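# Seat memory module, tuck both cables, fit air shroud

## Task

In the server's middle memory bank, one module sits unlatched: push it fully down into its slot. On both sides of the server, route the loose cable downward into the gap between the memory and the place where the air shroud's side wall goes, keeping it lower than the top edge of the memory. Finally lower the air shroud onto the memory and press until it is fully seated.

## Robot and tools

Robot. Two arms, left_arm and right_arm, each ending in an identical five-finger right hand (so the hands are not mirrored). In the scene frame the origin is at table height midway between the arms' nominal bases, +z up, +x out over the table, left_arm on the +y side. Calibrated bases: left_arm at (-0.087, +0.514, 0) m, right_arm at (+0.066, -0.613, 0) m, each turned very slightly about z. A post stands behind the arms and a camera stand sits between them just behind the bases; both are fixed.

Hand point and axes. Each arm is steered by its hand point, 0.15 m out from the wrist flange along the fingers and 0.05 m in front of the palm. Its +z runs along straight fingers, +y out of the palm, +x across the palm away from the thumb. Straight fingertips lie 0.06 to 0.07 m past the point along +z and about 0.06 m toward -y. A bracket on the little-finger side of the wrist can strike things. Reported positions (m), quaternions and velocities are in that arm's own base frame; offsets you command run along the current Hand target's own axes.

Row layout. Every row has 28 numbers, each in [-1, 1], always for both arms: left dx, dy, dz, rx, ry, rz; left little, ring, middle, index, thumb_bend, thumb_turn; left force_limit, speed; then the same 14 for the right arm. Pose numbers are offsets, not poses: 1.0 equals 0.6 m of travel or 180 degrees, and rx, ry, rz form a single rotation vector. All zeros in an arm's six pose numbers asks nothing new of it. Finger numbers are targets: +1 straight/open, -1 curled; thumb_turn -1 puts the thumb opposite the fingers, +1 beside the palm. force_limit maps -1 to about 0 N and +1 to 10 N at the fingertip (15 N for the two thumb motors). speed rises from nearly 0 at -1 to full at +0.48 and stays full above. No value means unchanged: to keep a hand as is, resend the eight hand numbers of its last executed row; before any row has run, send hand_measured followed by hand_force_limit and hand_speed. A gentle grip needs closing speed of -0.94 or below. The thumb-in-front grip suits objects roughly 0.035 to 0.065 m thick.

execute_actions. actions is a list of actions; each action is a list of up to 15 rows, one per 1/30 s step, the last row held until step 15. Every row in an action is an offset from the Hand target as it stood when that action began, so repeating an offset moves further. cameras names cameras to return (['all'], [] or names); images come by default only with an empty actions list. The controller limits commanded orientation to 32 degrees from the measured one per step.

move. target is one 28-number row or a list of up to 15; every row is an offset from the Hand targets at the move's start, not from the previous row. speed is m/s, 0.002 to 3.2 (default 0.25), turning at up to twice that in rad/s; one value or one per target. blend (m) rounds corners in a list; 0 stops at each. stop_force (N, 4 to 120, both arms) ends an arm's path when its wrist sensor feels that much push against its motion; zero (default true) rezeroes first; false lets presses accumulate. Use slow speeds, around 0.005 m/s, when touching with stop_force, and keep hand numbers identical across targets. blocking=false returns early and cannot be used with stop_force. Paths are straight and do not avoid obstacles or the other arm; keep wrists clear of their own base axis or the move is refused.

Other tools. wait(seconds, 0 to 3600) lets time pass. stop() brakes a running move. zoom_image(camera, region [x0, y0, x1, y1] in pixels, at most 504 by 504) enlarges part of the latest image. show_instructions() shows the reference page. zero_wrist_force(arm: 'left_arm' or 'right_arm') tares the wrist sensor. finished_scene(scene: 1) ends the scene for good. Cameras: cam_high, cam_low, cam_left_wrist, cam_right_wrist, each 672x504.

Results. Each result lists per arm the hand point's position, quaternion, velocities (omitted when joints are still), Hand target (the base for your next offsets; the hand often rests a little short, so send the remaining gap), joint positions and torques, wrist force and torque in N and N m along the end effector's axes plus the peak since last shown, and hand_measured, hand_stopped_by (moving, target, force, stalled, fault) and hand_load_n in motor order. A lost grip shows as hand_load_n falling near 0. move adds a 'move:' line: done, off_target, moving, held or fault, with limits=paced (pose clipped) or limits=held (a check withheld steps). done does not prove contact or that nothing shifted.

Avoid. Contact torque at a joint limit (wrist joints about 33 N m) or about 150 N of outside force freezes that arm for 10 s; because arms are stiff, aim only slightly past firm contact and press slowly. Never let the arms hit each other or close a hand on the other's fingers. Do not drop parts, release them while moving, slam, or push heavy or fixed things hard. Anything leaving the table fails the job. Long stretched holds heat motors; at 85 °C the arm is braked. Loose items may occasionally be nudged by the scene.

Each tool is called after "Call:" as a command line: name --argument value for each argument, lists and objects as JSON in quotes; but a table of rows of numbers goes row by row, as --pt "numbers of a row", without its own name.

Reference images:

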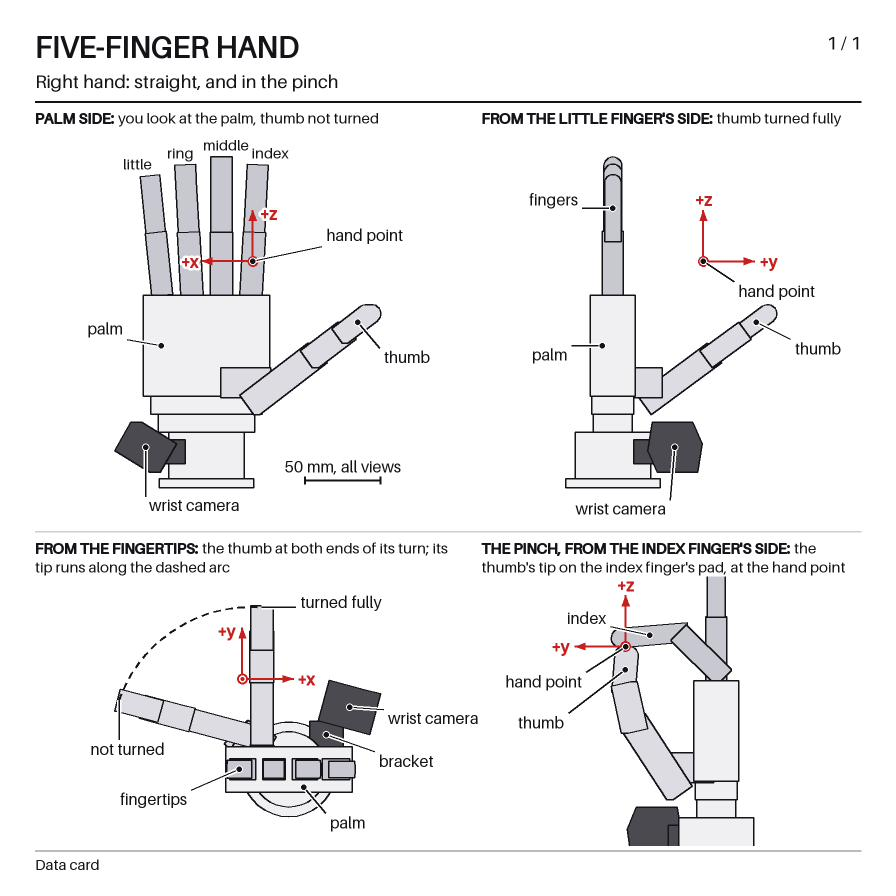

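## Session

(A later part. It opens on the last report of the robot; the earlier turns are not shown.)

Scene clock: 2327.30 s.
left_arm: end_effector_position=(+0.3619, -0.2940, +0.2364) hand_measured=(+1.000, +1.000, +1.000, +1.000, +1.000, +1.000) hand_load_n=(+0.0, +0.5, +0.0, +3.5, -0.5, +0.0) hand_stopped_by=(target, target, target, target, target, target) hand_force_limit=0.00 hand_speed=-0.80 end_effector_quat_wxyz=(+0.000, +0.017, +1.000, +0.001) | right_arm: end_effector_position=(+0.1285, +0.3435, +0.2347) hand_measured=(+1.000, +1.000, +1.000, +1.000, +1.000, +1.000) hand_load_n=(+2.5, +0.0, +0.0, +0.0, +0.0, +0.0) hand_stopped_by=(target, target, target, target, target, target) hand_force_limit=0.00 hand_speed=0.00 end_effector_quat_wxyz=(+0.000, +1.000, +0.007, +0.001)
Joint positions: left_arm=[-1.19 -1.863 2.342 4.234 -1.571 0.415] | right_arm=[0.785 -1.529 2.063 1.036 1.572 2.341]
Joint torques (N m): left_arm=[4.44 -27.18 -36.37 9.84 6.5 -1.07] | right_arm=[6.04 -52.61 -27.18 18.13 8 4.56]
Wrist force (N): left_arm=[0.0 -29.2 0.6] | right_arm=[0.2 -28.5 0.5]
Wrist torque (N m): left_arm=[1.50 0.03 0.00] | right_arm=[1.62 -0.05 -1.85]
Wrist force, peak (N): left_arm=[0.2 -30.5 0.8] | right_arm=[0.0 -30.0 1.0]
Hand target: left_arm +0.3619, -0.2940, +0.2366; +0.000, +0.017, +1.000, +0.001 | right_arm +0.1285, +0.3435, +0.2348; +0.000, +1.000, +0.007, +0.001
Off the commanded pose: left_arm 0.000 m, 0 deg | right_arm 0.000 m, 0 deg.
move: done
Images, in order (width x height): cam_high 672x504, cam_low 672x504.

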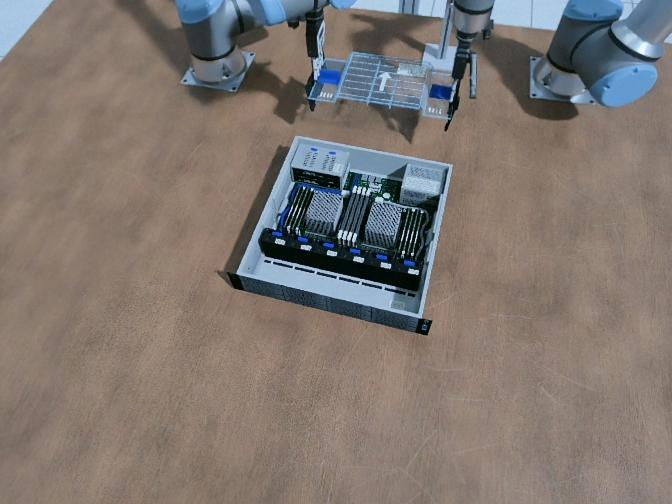

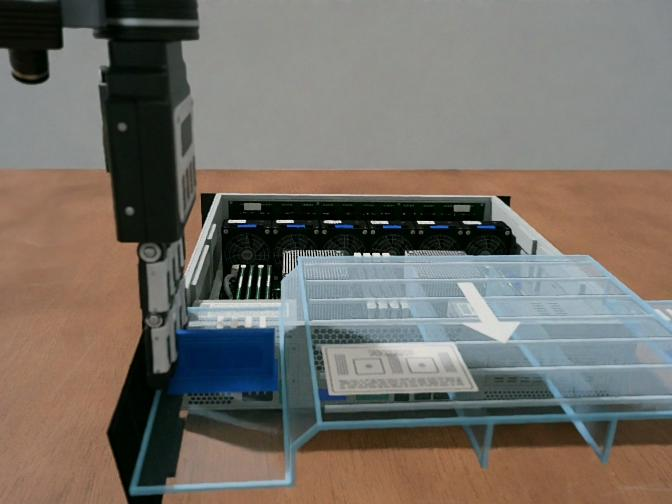

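Call:
move --target '[-0.0749,-0.0008,0,0,0,0.0015,1,1,1,1,1,1,0,-0.8, 0.0710,0,0,0,0,0.0015,1,1,1,1,1,1,0,0]' --speed 0.04

Scene clock: 2382.53 s.
left_arm: end_effector_position=(+0.4066, -0.2959, +0.2365) hand_measured=(+1.000, +1.000, +1.000, +1.000, +1.000, +1.000) hand_load_n=(+0.0, +0.0, +0.0, +3.5, +0.0, +0.0) hand_stopped_by=(target, target, target, target, target, target) hand_force_limit=0.00 hand_speed=-0.80 end_effector_quat_wxyz=(+0.000, +0.019, +1.000, +0.001) | right_arm: end_effector_position=(+0.1710, +0.3441, +0.2349) hand_measured=(+1.000, +1.000, +1.000, +1.000, +1.000, +1.000) hand_load_n=(+2.5, +0.0, +0.0, +0.0, +0.0, +0.0) hand_stopped_by=(target, target, target, target, target, target) hand_force_limit=0.00 hand_speed=0.00 end_effector_quat_wxyz=(+0.000, +1.000, +0.005, +0.001)
Joint positions: left_arm=[-1.105 -1.795 2.295 4.213 -1.571 0.504] | right_arm=[0.714 -1.499 2.03 1.038 1.572 2.275]
Joint torques (N m): left_arm=[23.11 -14.75 -38.23 0.82 6.16 1.6] | right_arm=[-24.32 -24.31 -27.59 17.26 4.24 -1.47]
Wrist force (N): left_arm=[-0.1 -30.1 0.2] | right_arm=[0.0 -28.9 0.3]
Wrist torque (N m): left_arm=[1.50 0.07 -0.02] | right_arm=[1.69 -0.01 -1.89]
Wrist force, peak (N): left_arm=[0.0 -31.6 0.4] | right_arm=[-0.1 -30.3 0.6]
Hand target: left_arm +0.4068, -0.2960, +0.2365; +0.000, +0.019, +1.000, +0.001 | right_arm +0.1711, +0.3441, +0.2349; +0.000, +1.000, +0.005, +0.001
Off the commanded pose: left_arm 0.000 m, 0 deg | right_arm 0.000 m, 0 deg.
move: done

Call:
move --target '[-0.1495,-0.0010,0,0,0,0.003,1,1,1,1,1,1,0,-0.8, 0.1420,-0.0007,0,0,0,0.003,1,1,1,1,1,1,0,0]' --speed 0.05 --cameras '["cam_low","cam_high"]'

Scene clock: 2388.70 s.
left_arm: end_effector_position=(+0.4962, -0.3000, +0.2365) hand_measured=(+1.000, +1.000, +1.000, +1.000, +1.000, +1.000) hand_load_n=(+0.0, +0.0, +0.0, +3.5, +0.0, +0.0) hand_stopped_by=(target, target, target, target, target, target) hand_force_limit=0.00 hand_speed=-0.80 end_effector_quat_wxyz=(+0.000, +0.024, +1.000, +0.001) | right_arm: end_effector_position=(+0.2561, +0.3454, +0.2350) hand_measured=(+1.000, +1.000, +1.000, +1.000, +1.000, +1.000) hand_load_n=(+2.5, +0.0, +0.0, +0.0, +0.0, +0.0) hand_stopped_by=(target, target, target, target, target, target) hand_force_limit=0.00 hand_speed=0.00 end_effector_quat_wxyz=(+0.000, +1.000, +0.000, +0.001)
Joint positions: left_arm=[-0.962 -1.661 2.187 4.187 -1.571 0.657] | right_arm=[0.598 -1.425 1.946 1.049 1.572 2.168]
Joint torques (N m): left_arm=[25.9 -25.5 -39.37 -0.4 7.23 1.41] | right_arm=[-28.2 -31.17 -30.52 16.27 3.46 -1.28]
Wrist force (N): left_arm=[-0.4 -28.1 0.6] | right_arm=[0.2 -26.8 0.6]
Wrist torque (N m): left_arm=[1.31 0.08 -0.05] | right_arm=[1.53 -0.09 -1.73]
Wrist force, peak (N): left_arm=[0.1 -30.2 0.8] | right_arm=[0.3 -29.2 0.6]
Hand target: left_arm +0.4964, -0.3000, +0.2365; +0.000, +0.024, +1.000, +0.001 | right_arm +0.2563, +0.3454, +0.2350; +0.000, +1.000, +0.000, +0.001
Off the commanded pose: left_arm 0.000 m, 0 deg | right_arm 0.000 m, 0 deg.
move: done
Images, in order (width x height): cam_high 672x504, cam_low 672x504.

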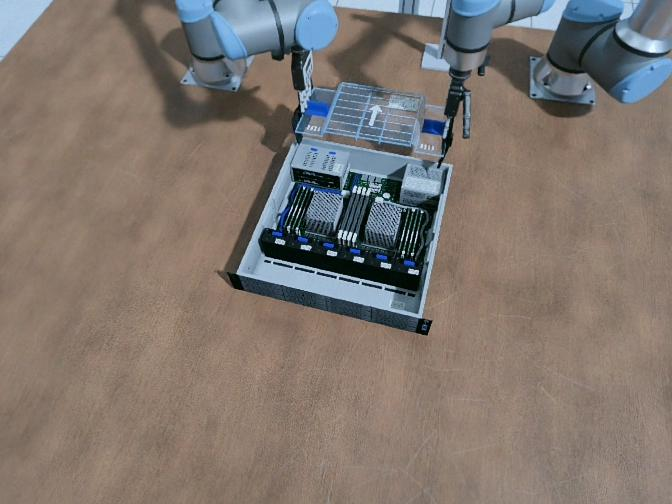

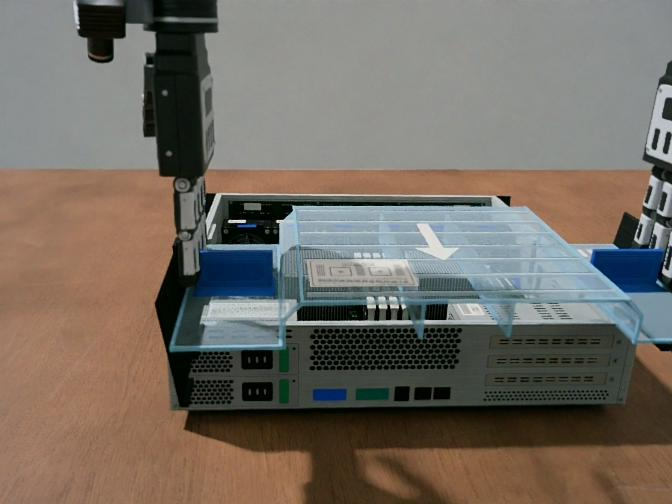

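Call:
move --target '[-0.1495,0.0003,0,0,0,0.003,1,1,1,1,1,1,0,-0.8, 0.1420,-0.002,0,0,0,0.003,1,1,1,1,1,1,0,0]' --speed 0.05 --cameras '["cam_low","cam_high"]'

Scene clock: 2396.10 s.
left_arm: end_effector_position=(+0.5858, -0.3041, +0.2364) hand_measured=(+1.000, +1.000, +1.000, +1.000, +1.000, +1.000) hand_load_n=(+0.0, +0.0, +0.0, +3.5, +0.0, +0.0) hand_stopped_by=(target, target, target, target, target, target) hand_force_limit=0.00 hand_speed=-0.80 end_effector_quat_wxyz=(+0.000, +0.029, +1.000, +0.001) | right_arm: end_effector_position=(+0.3413, +0.3466, +0.2352) hand_measured=(+1.000, +1.000, +1.000, +1.000, +1.000, +1.000) hand_load_n=(+2.5, +0.0, +0.0, +0.0, +0.0, +0.0) hand_stopped_by=(target, target, target, target, target, target) hand_force_limit=0.00 hand_speed=0.00 end_effector_quat_wxyz=(+0.000, +1.000, -0.005, +0.001)
Joint positions: left_arm=[-0.848 -1.531 2.062 4.183 -1.571 0.779] | right_arm=[0.508 -1.338 1.838 1.069 1.572 2.088]
Joint torques (N m): left_arm=[28.17 -38.32 -40.17 6.71 8.55 1.31] | right_arm=[-31.17 -40.6 -31.98 15.65 3.26 -1.46]
Wrist force (N): left_arm=[-0.1 -27.2 0.9] | right_arm=[-0.3 -26.2 0.7]
Wrist torque (N m): left_arm=[1.38 0.03 -0.03] | right_arm=[1.53 -0.06 -1.73]
Wrist force, peak (N): left_arm=[0.0 -28.3 0.7] | right_arm=[0.0 -27.4 0.5]
Hand target: left_arm +0.5860, -0.3041, +0.2364; +0.000, +0.029, +1.000, +0.001 | right_arm +0.3415, +0.3466, +0.2352; +0.000, +1.000, -0.005, +0.001
Off the commanded pose: left_arm 0.000 m, 0 deg | right_arm 0.000 m, 0 deg.
move: done
Images, in order (width x height): cam_high 672x504, cam_low 672x504.

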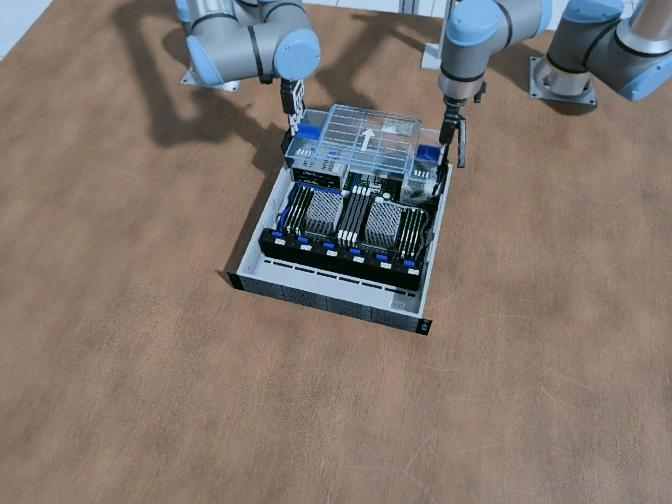

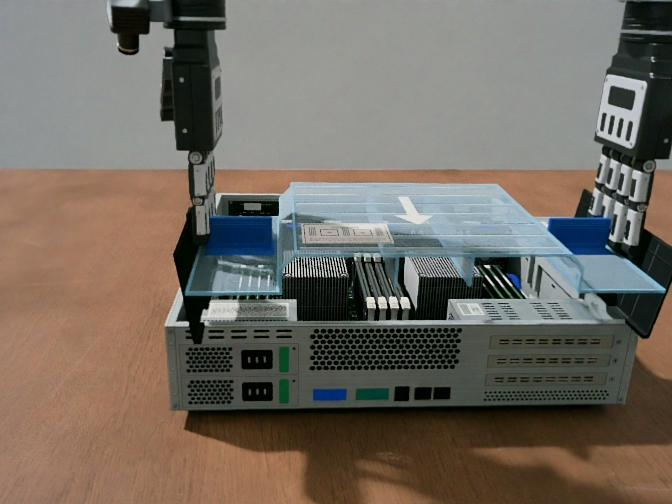

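Call:
move --target '[-0.1495,0.0017,0,0,0,0.003,1,1,1,1,1,1,0,-0.8, 0.1420,-0.0033,0,0,0,0.003,1,1,1,1,1,1,0,0]' --speed 0.05 --cameras '["all"]'

Scene clock: 2403.67 s.
left_arm: end_effector_position=(+0.6754, -0.3082, +0.2363) hand_measured=(+1.000, +1.000, +1.000, +1.000, +1.000, +1.000) hand_load_n=(+0.0, +0.0, +0.0, +3.0, +0.0, +0.0) hand_stopped_by=(target, target, target, target, target, target) hand_force_limit=0.00 hand_speed=-0.80 end_effector_quat_wxyz=(+0.000, +0.033, +0.999, +0.001) | right_arm: end_effector_position=(+0.4266, +0.3478, +0.2353) hand_measured=(+1.000, +1.000, +1.000, +1.000, +1.000, +1.000) hand_load_n=(+2.0, +0.0, +0.0, +0.0, +0.0, +0.0) hand_stopped_by=(target, target, target, target, target, target) hand_force_limit=0.00 hand_speed=0.00 end_effector_quat_wxyz=(+0.000, +1.000, -0.009, +0.001)
Joint positions: left_arm=[-0.758 -1.407 1.922 4.199 -1.57 0.88] | right_arm=[0.439 -1.242 1.711 1.101 1.572 2.028]
Joint torques (N m): left_arm=[31.81 -48.13 -42.59 5.5 9.3 1.15] | right_arm=[-33.1 -47.91 -33.47 14.47 3.97 -1.5]
Wrist force (N): left_arm=[0.6 -26.7 0.8] | right_arm=[-0.7 -25.9 1.1]
Wrist torque (N m): left_arm=[1.30 -0.06 0.04] | right_arm=[1.43 -0.03 -1.74]
Wrist force, peak (N): left_arm=[-0.1 -27.7 0.6] | right_arm=[-0.6 -26.8 0.6]
Hand target: left_arm +0.6756, -0.3082, +0.2363; +0.000, +0.033, +0.999, +0.001 | right_arm +0.4268, +0.3478, +0.2353; +0.000, +1.000, -0.009, +0.001
Off the commanded pose: left_arm 0.000 m, 0 deg | right_arm 0.000 m, 0 deg.
move: done

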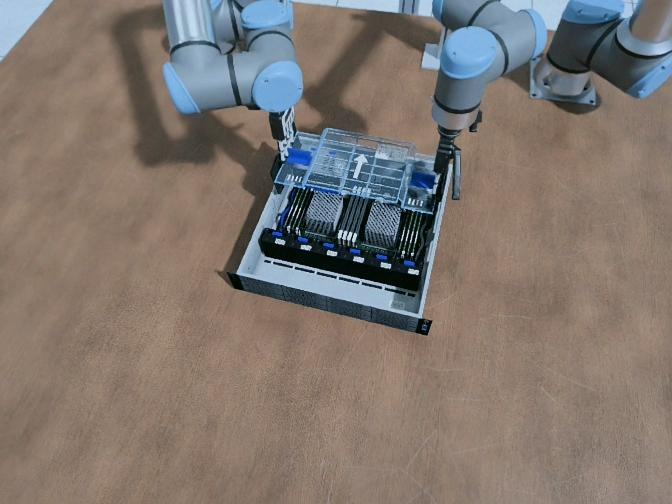

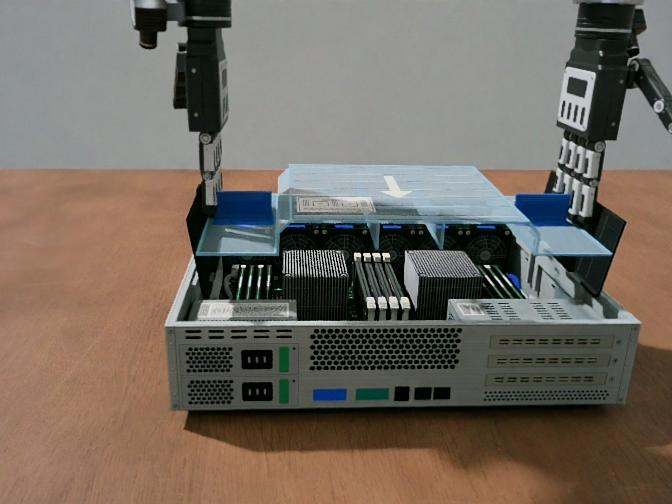

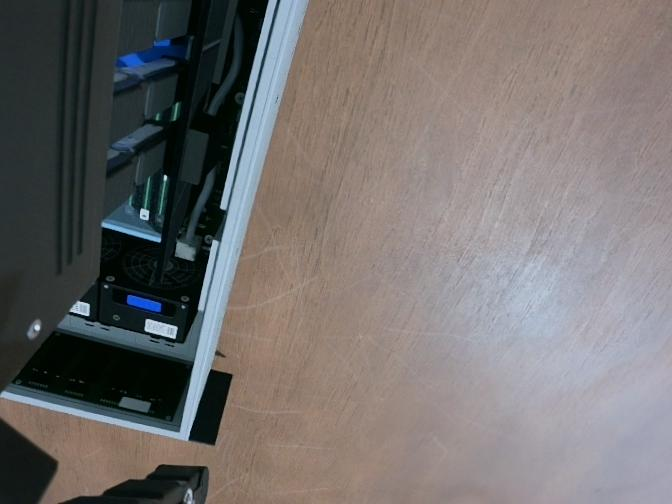

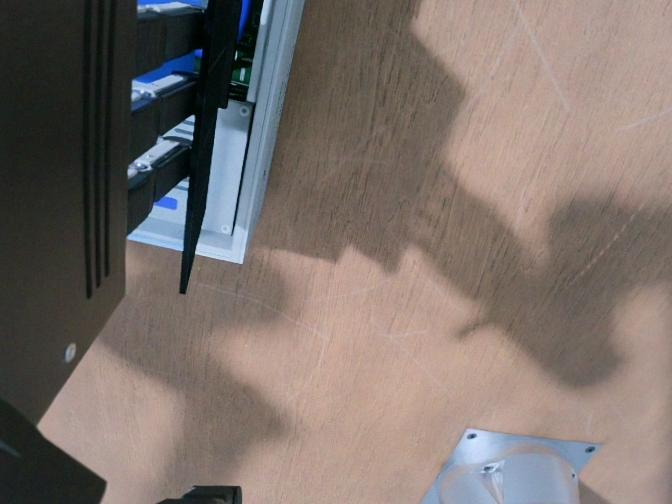

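Call:
zoom_image --camera "cam_left_wrist" --region '[90, 0, 340, 250]'

Call:
zoom_image --camera "cam_right_wrist" --region '[110, 0, 360, 250]'

Call:
zoom_image --camera "cam_high" --region '[250, 120, 470, 300]'

Call:
zoom_image --camera "cam_low" --region '[440, 160, 660, 330]'

Call:
zoom_image --camera "cam_low" --region '[160, 170, 360, 330]'

Scaled by 2.016 from the camera's image (finer frame: 960x720).

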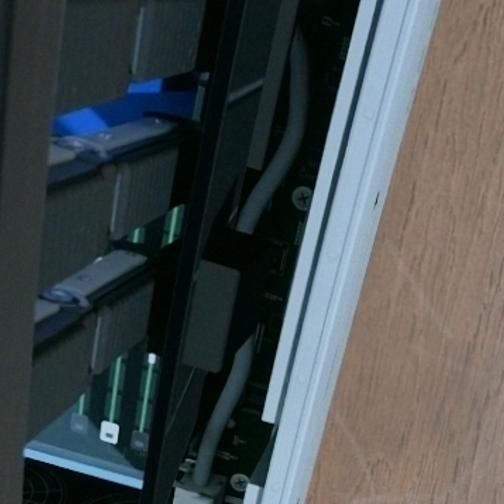

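Scaled by 2.016 from the camera's image (finer frame: 960x720).

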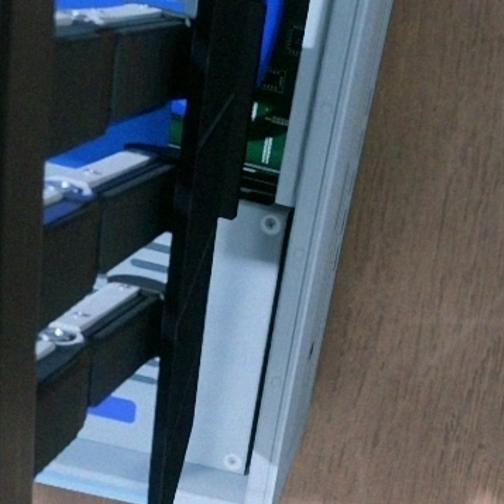

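Scaled by 2.291 from the camera's image (finer frame: 960x720).

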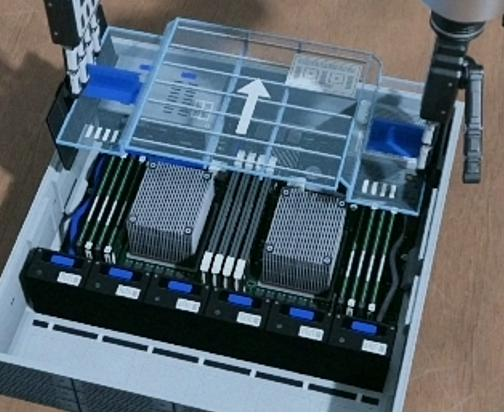

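Scaled by 2.291 from the camera's image (finer frame: 960x720).

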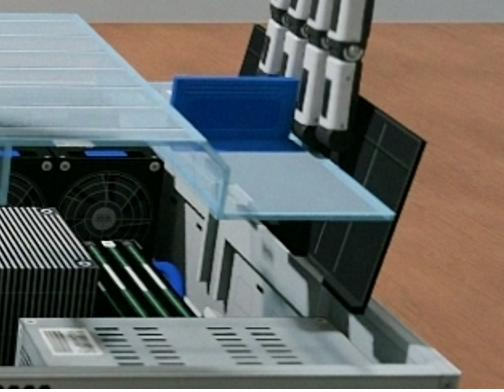

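Scaled by 2.520 from the camera's image (finer frame: 960x720).

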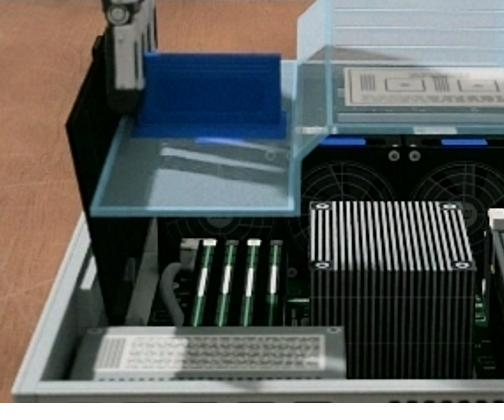

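Call:
zoom_image --camera "cam_low" --region '[500, 230, 600, 320]'

Call:
zoom_image --camera "cam_low" --region '[165, 230, 265, 320]'

Scaled by 5.040 from the camera's image (finer frame: 960x720).

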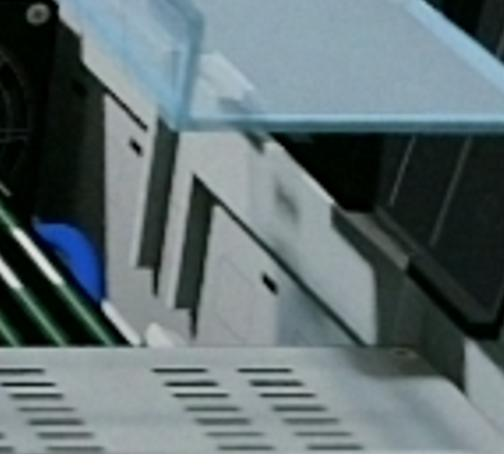

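Scaled by 5.040 from the camera's image (finer frame: 960x720).

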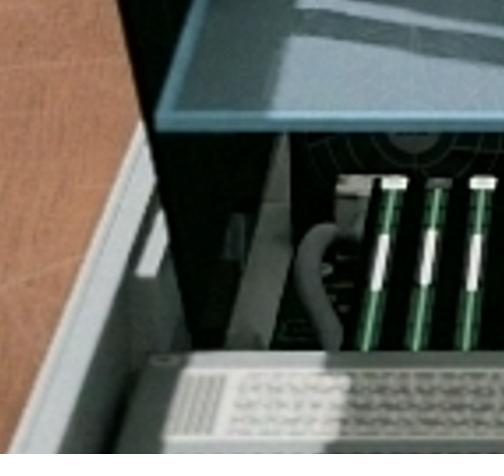

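Call:
zoom_image --camera "cam_left_wrist" --region '[150, 0, 300, 150]'

Call:
zoom_image --camera "cam_left_wrist" --region '[130, 120, 280, 270]'

Scaled by 3.360 from the camera's image (finer frame: 960x720).

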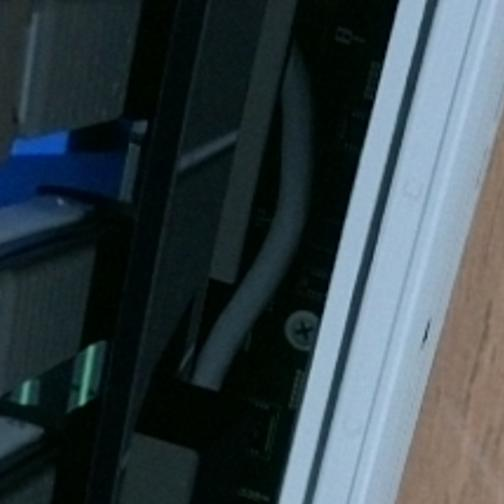

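Scaled by 3.360 from the camera's image (finer frame: 960x720).

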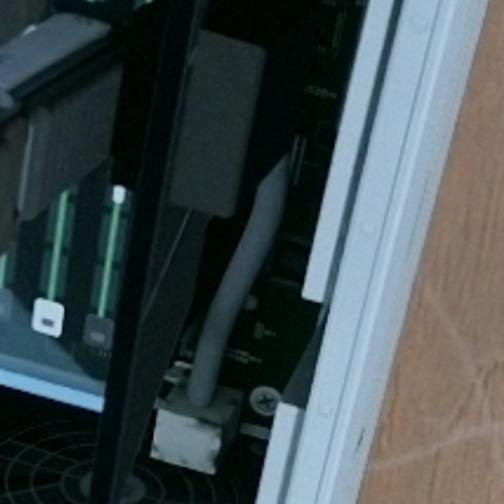

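Call:
move --target '[-0.1334,0.0035,0,0,0,0,1,1,1,1,1,1,0,-0.8, 0.1333,-0.0041,0,0,0,0,1,1,1,1,1,1,0,0]' --speed 0.04 --cameras '["all"]'

Call:
zoom_image --camera "cam_left_wrist" --region '[100, 0, 350, 250]'

Call:
zoom_image --camera "cam_right_wrist" --region '[110, 0, 360, 250]'

Call:
zoom_image --camera "cam_low" --region '[440, 160, 660, 330]'

Call:
zoom_image --camera "cam_low" --region '[160, 170, 360, 330]'

Call:
zoom_image --camera "cam_high" --region '[250, 120, 470, 300]'

Scene clock: 2493.00 s.
left_arm: end_effector_position=(+0.7554, -0.3114, +0.2363) hand_measured=(+1.000, +1.000, +1.000, +1.000, +1.000, +1.000) hand_load_n=(+0.0, +0.0, +0.0, +3.0, +0.0, +0.0) hand_stopped_by=(target, target, target, target, target, target) hand_force_limit=0.00 hand_speed=-0.80 end_effector_quat_wxyz=(+0.000, +0.033, +0.999, +0.001) | right_arm: end_effector_position=(+0.5066, +0.3488, +0.2354) hand_measured=(+1.000, +1.000, +1.000, +1.000, +1.000, +1.000) hand_load_n=(+2.0, +0.0, +0.0, +0.0, +0.0, +0.0) hand_stopped_by=(target, target, target, target, target, target) hand_force_limit=0.00 hand_speed=0.00 end_effector_quat_wxyz=(+0.000, +1.000, -0.009, +0.001)
Joint positions: left_arm=[-0.691 -1.296 1.782 4.228 -1.57 0.947] | right_arm=[0.389 -1.147 1.573 1.143 1.572 1.978]
Joint torques (N m): left_arm=[34.46 -59.01 -45.23 5.28 10.73 1.41] | right_arm=[-33.27 -57.51 -33.93 14.4 3.55 -1.79]
Wrist force (N): left_arm=[0.2 -26.0 1.2] | right_arm=[-0.5 -25.0 1.2]
Wrist torque (N m): left_arm=[1.28 0.05 0.01] | right_arm=[1.42 -0.03 -1.68]
Wrist force, peak (N): left_arm=[0.1 -27.3 0.8] | right_arm=[-0.4 -26.4 1.1]
Hand target: left_arm +0.7556, -0.3114, +0.2363; +0.000, +0.033, +0.999, +0.001 | right_arm +0.5068, +0.3488, +0.2354; +0.000, +1.000, -0.009, +0.001
Off the commanded pose: left_arm 0.000 m, 0 deg | right_arm 0.000 m, 0 deg.
move: done

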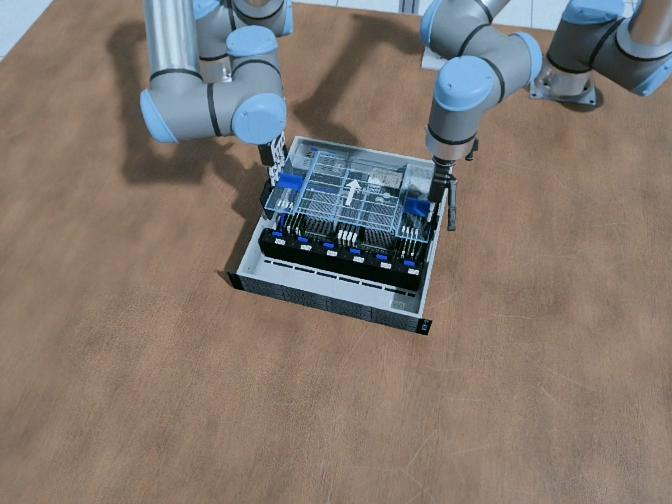

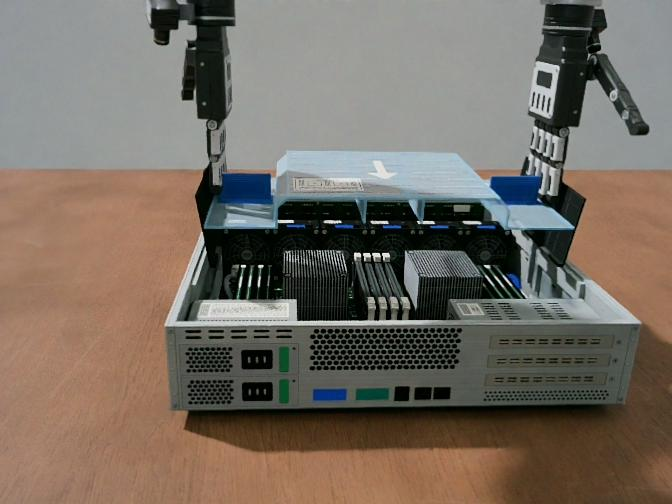

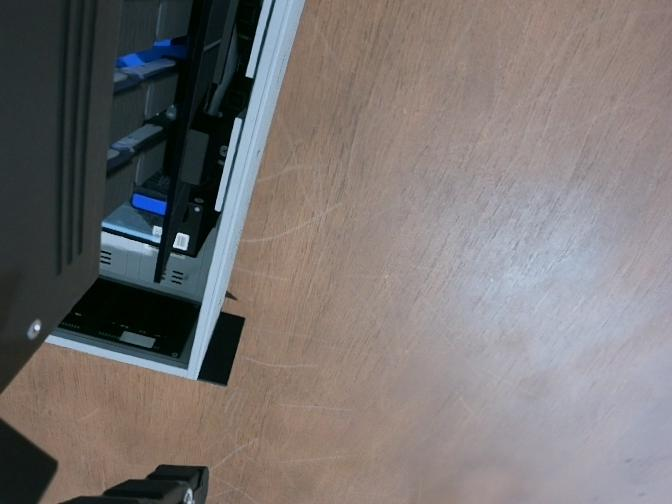

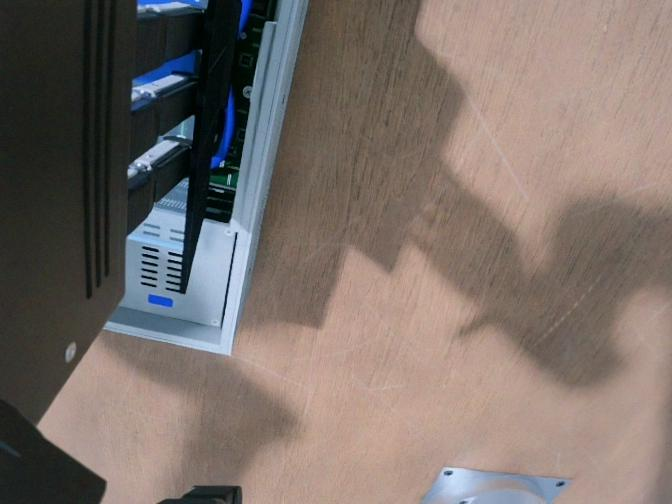

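Scaled by 2.016 from the camera's image (finer frame: 960x720).

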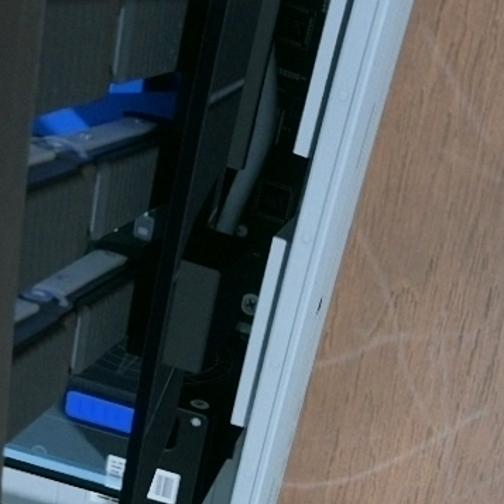

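Scaled by 2.016 from the camera's image (finer frame: 960x720).

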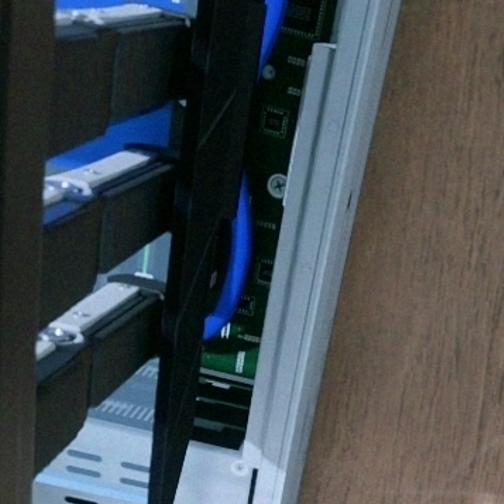

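Scaled by 2.291 from the camera's image (finer frame: 960x720).

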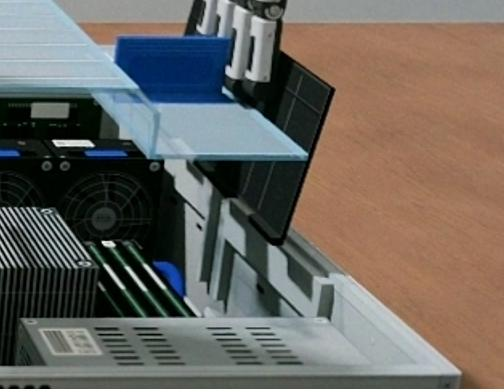

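Scaled by 2.520 from the camera's image (finer frame: 960x720).

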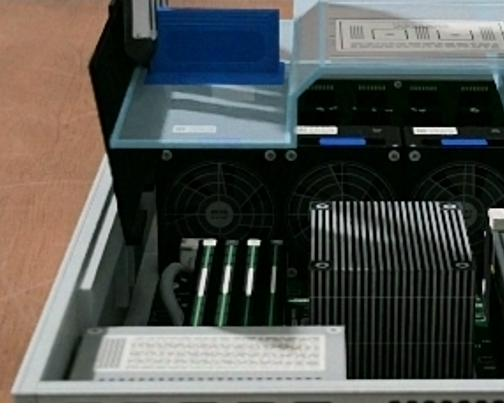

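Scaled by 2.291 from the camera's image (finer frame: 960x720).

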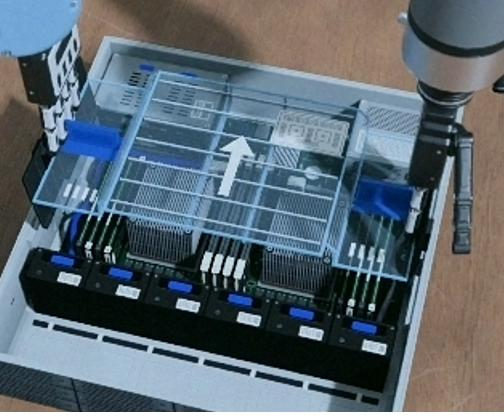

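Call:
move --target '[0.0208,-0.0013,0.03,0,0,0,1,1,1,1,1,1,0,-0.8, -0.0208,0.0004,0.03,0,0,0,1,1,1,1,1,1,0,0]' --speed 0.03 --cameras '["all"]'

Call:
zoom_image --camera "cam_left_wrist" --region '[150, 0, 300, 150]'

Call:
zoom_image --camera "cam_right_wrist" --region '[170, 0, 320, 150]'

Call:
zoom_image --camera "cam_low" --region '[500, 180, 620, 300]'

Call:
zoom_image --camera "cam_low" --region '[160, 190, 280, 310]'

Scene clock: 2514.23 s.
left_arm: end_effector_position=(+0.7432, -0.3114, +0.2184) hand_measured=(+1.000, +1.000, +1.000, +1.000, +1.000, +1.000) hand_load_n=(+0.0, +0.0, +0.0, +3.5, +0.0, +0.0) hand_stopped_by=(target, target, target, target, target, target) hand_force_limit=0.00 hand_speed=-0.80 end_effector_quat_wxyz=(+0.000, +0.033, +0.999, +0.001) | right_arm: end_effector_position=(+0.4944, +0.3488, +0.2176) hand_measured=(+1.000, +1.000, +1.000, +1.000, +1.000, +1.000) hand_load_n=(+2.5, +0.0, +0.0, +0.0, +0.0, +0.0) hand_stopped_by=(target, target, target, target, target, target) hand_force_limit=0.00 hand_speed=0.00 end_effector_quat_wxyz=(+0.000, +1.000, -0.009, +0.001)
Joint positions: left_arm=[-0.7 -1.298 1.821 4.191 -1.57 0.937] | right_arm=[0.396 -1.149 1.611 1.108 1.572 1.985]
Joint torques (N m): left_arm=[12.95 -80.12 -21.65 -0.93 2.94 -2.99] | right_arm=[-7.66 -84.82 -18.42 3.63 8.69 4.89]
Wrist force (N): left_arm=[-0.2 -29.1 0.4] | right_arm=[-0.5 -28.1 1.1]
Wrist torque (N m): left_arm=[1.47 -0.01 0.07] | right_arm=[1.56 -0.04 -2.11]
Wrist force, peak (N): left_arm=[0.1 -30.2 1.0] | right_arm=[-0.8 -29.0 1.1]
Hand target: left_arm +0.7431, -0.3114, +0.2183; +0.000, +0.033, +0.999, +0.001 | right_arm +0.4943, +0.3488, +0.2174; +0.000, +1.000, -0.009, +0.001
Off the commanded pose: left_arm 0.000 m, 0 deg | right_arm 0.000 m, 0 deg.
move: done

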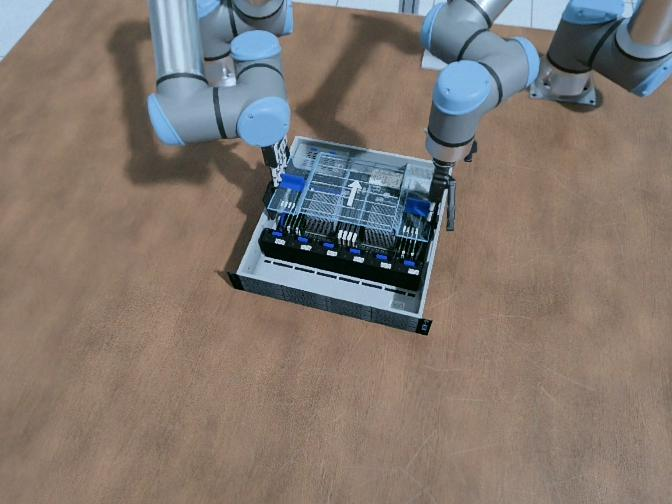

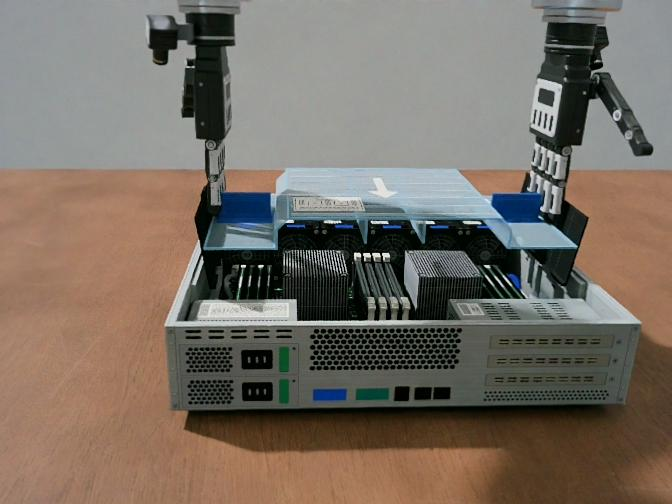

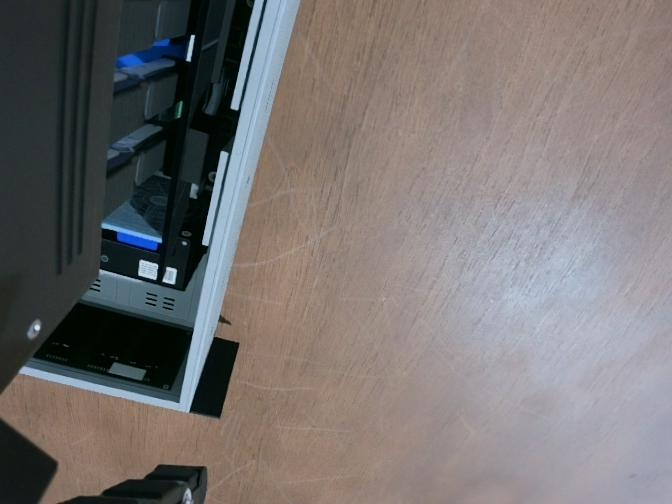

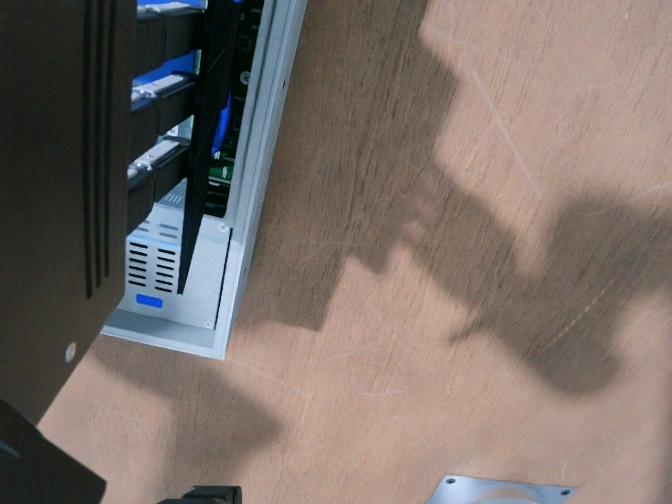

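Scaled by 3.360 from the camera's image (finer frame: 960x720).

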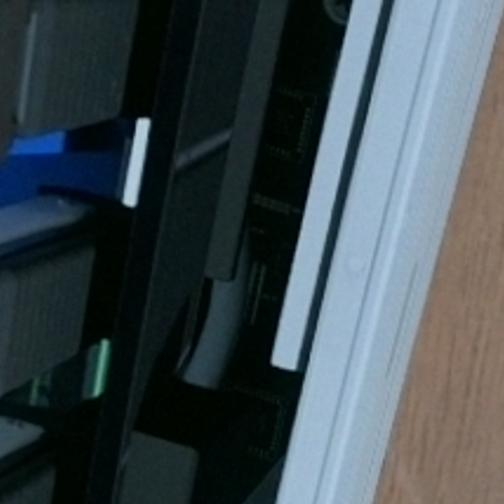

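Scaled by 3.360 from the camera's image (finer frame: 960x720).

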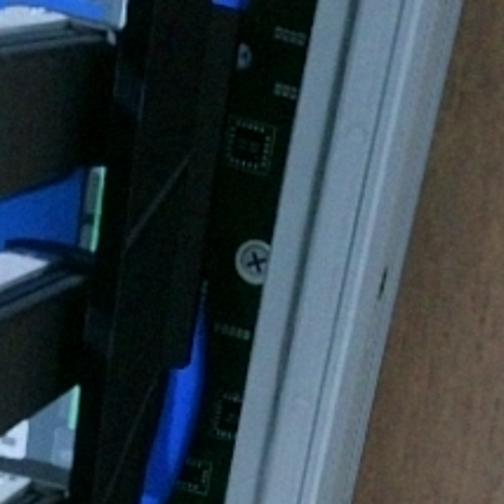

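Scaled by 4.200 from the camera's image (finer frame: 960x720).

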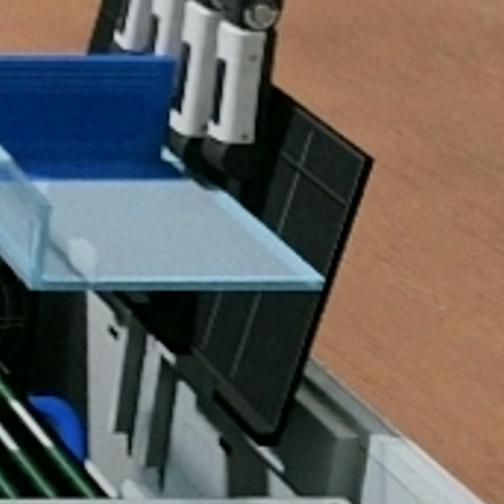

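Scaled by 4.200 from the camera's image (finer frame: 960x720).

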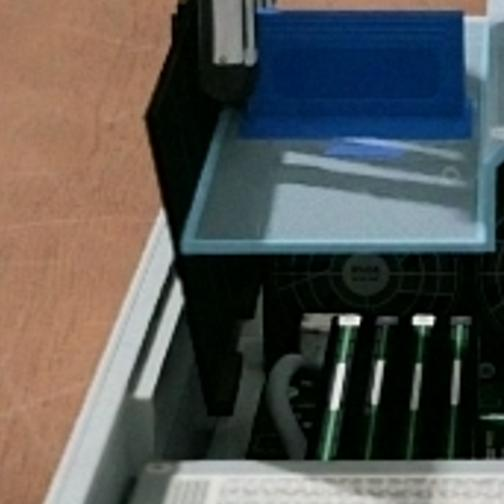

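Call:
zoom_image --camera "cam_high" --region '[250, 130, 350, 230]'

Call:
zoom_image --camera "cam_high" --region '[380, 150, 480, 250]'

Call:
zoom_image --camera "cam_left_wrist" --region '[160, 80, 260, 180]'

Scaled by 5.040 from the camera's image (finer frame: 960x720).

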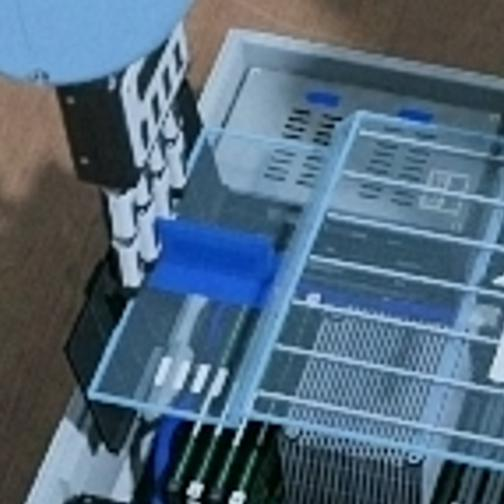

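Scaled by 5.040 from the camera's image (finer frame: 960x720).

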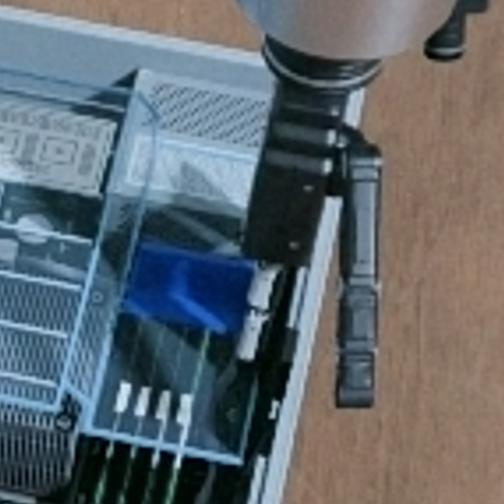

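Scaled by 5.040 from the camera's image (finer frame: 960x720).

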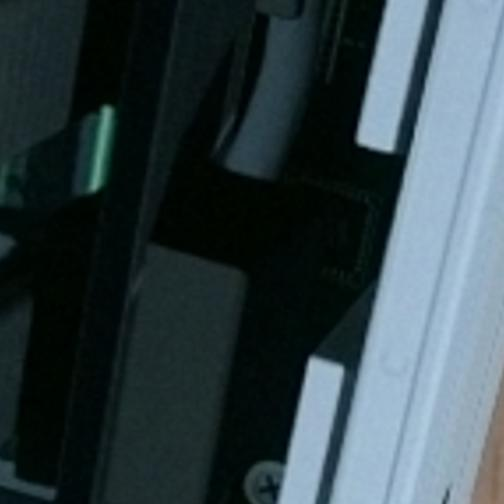

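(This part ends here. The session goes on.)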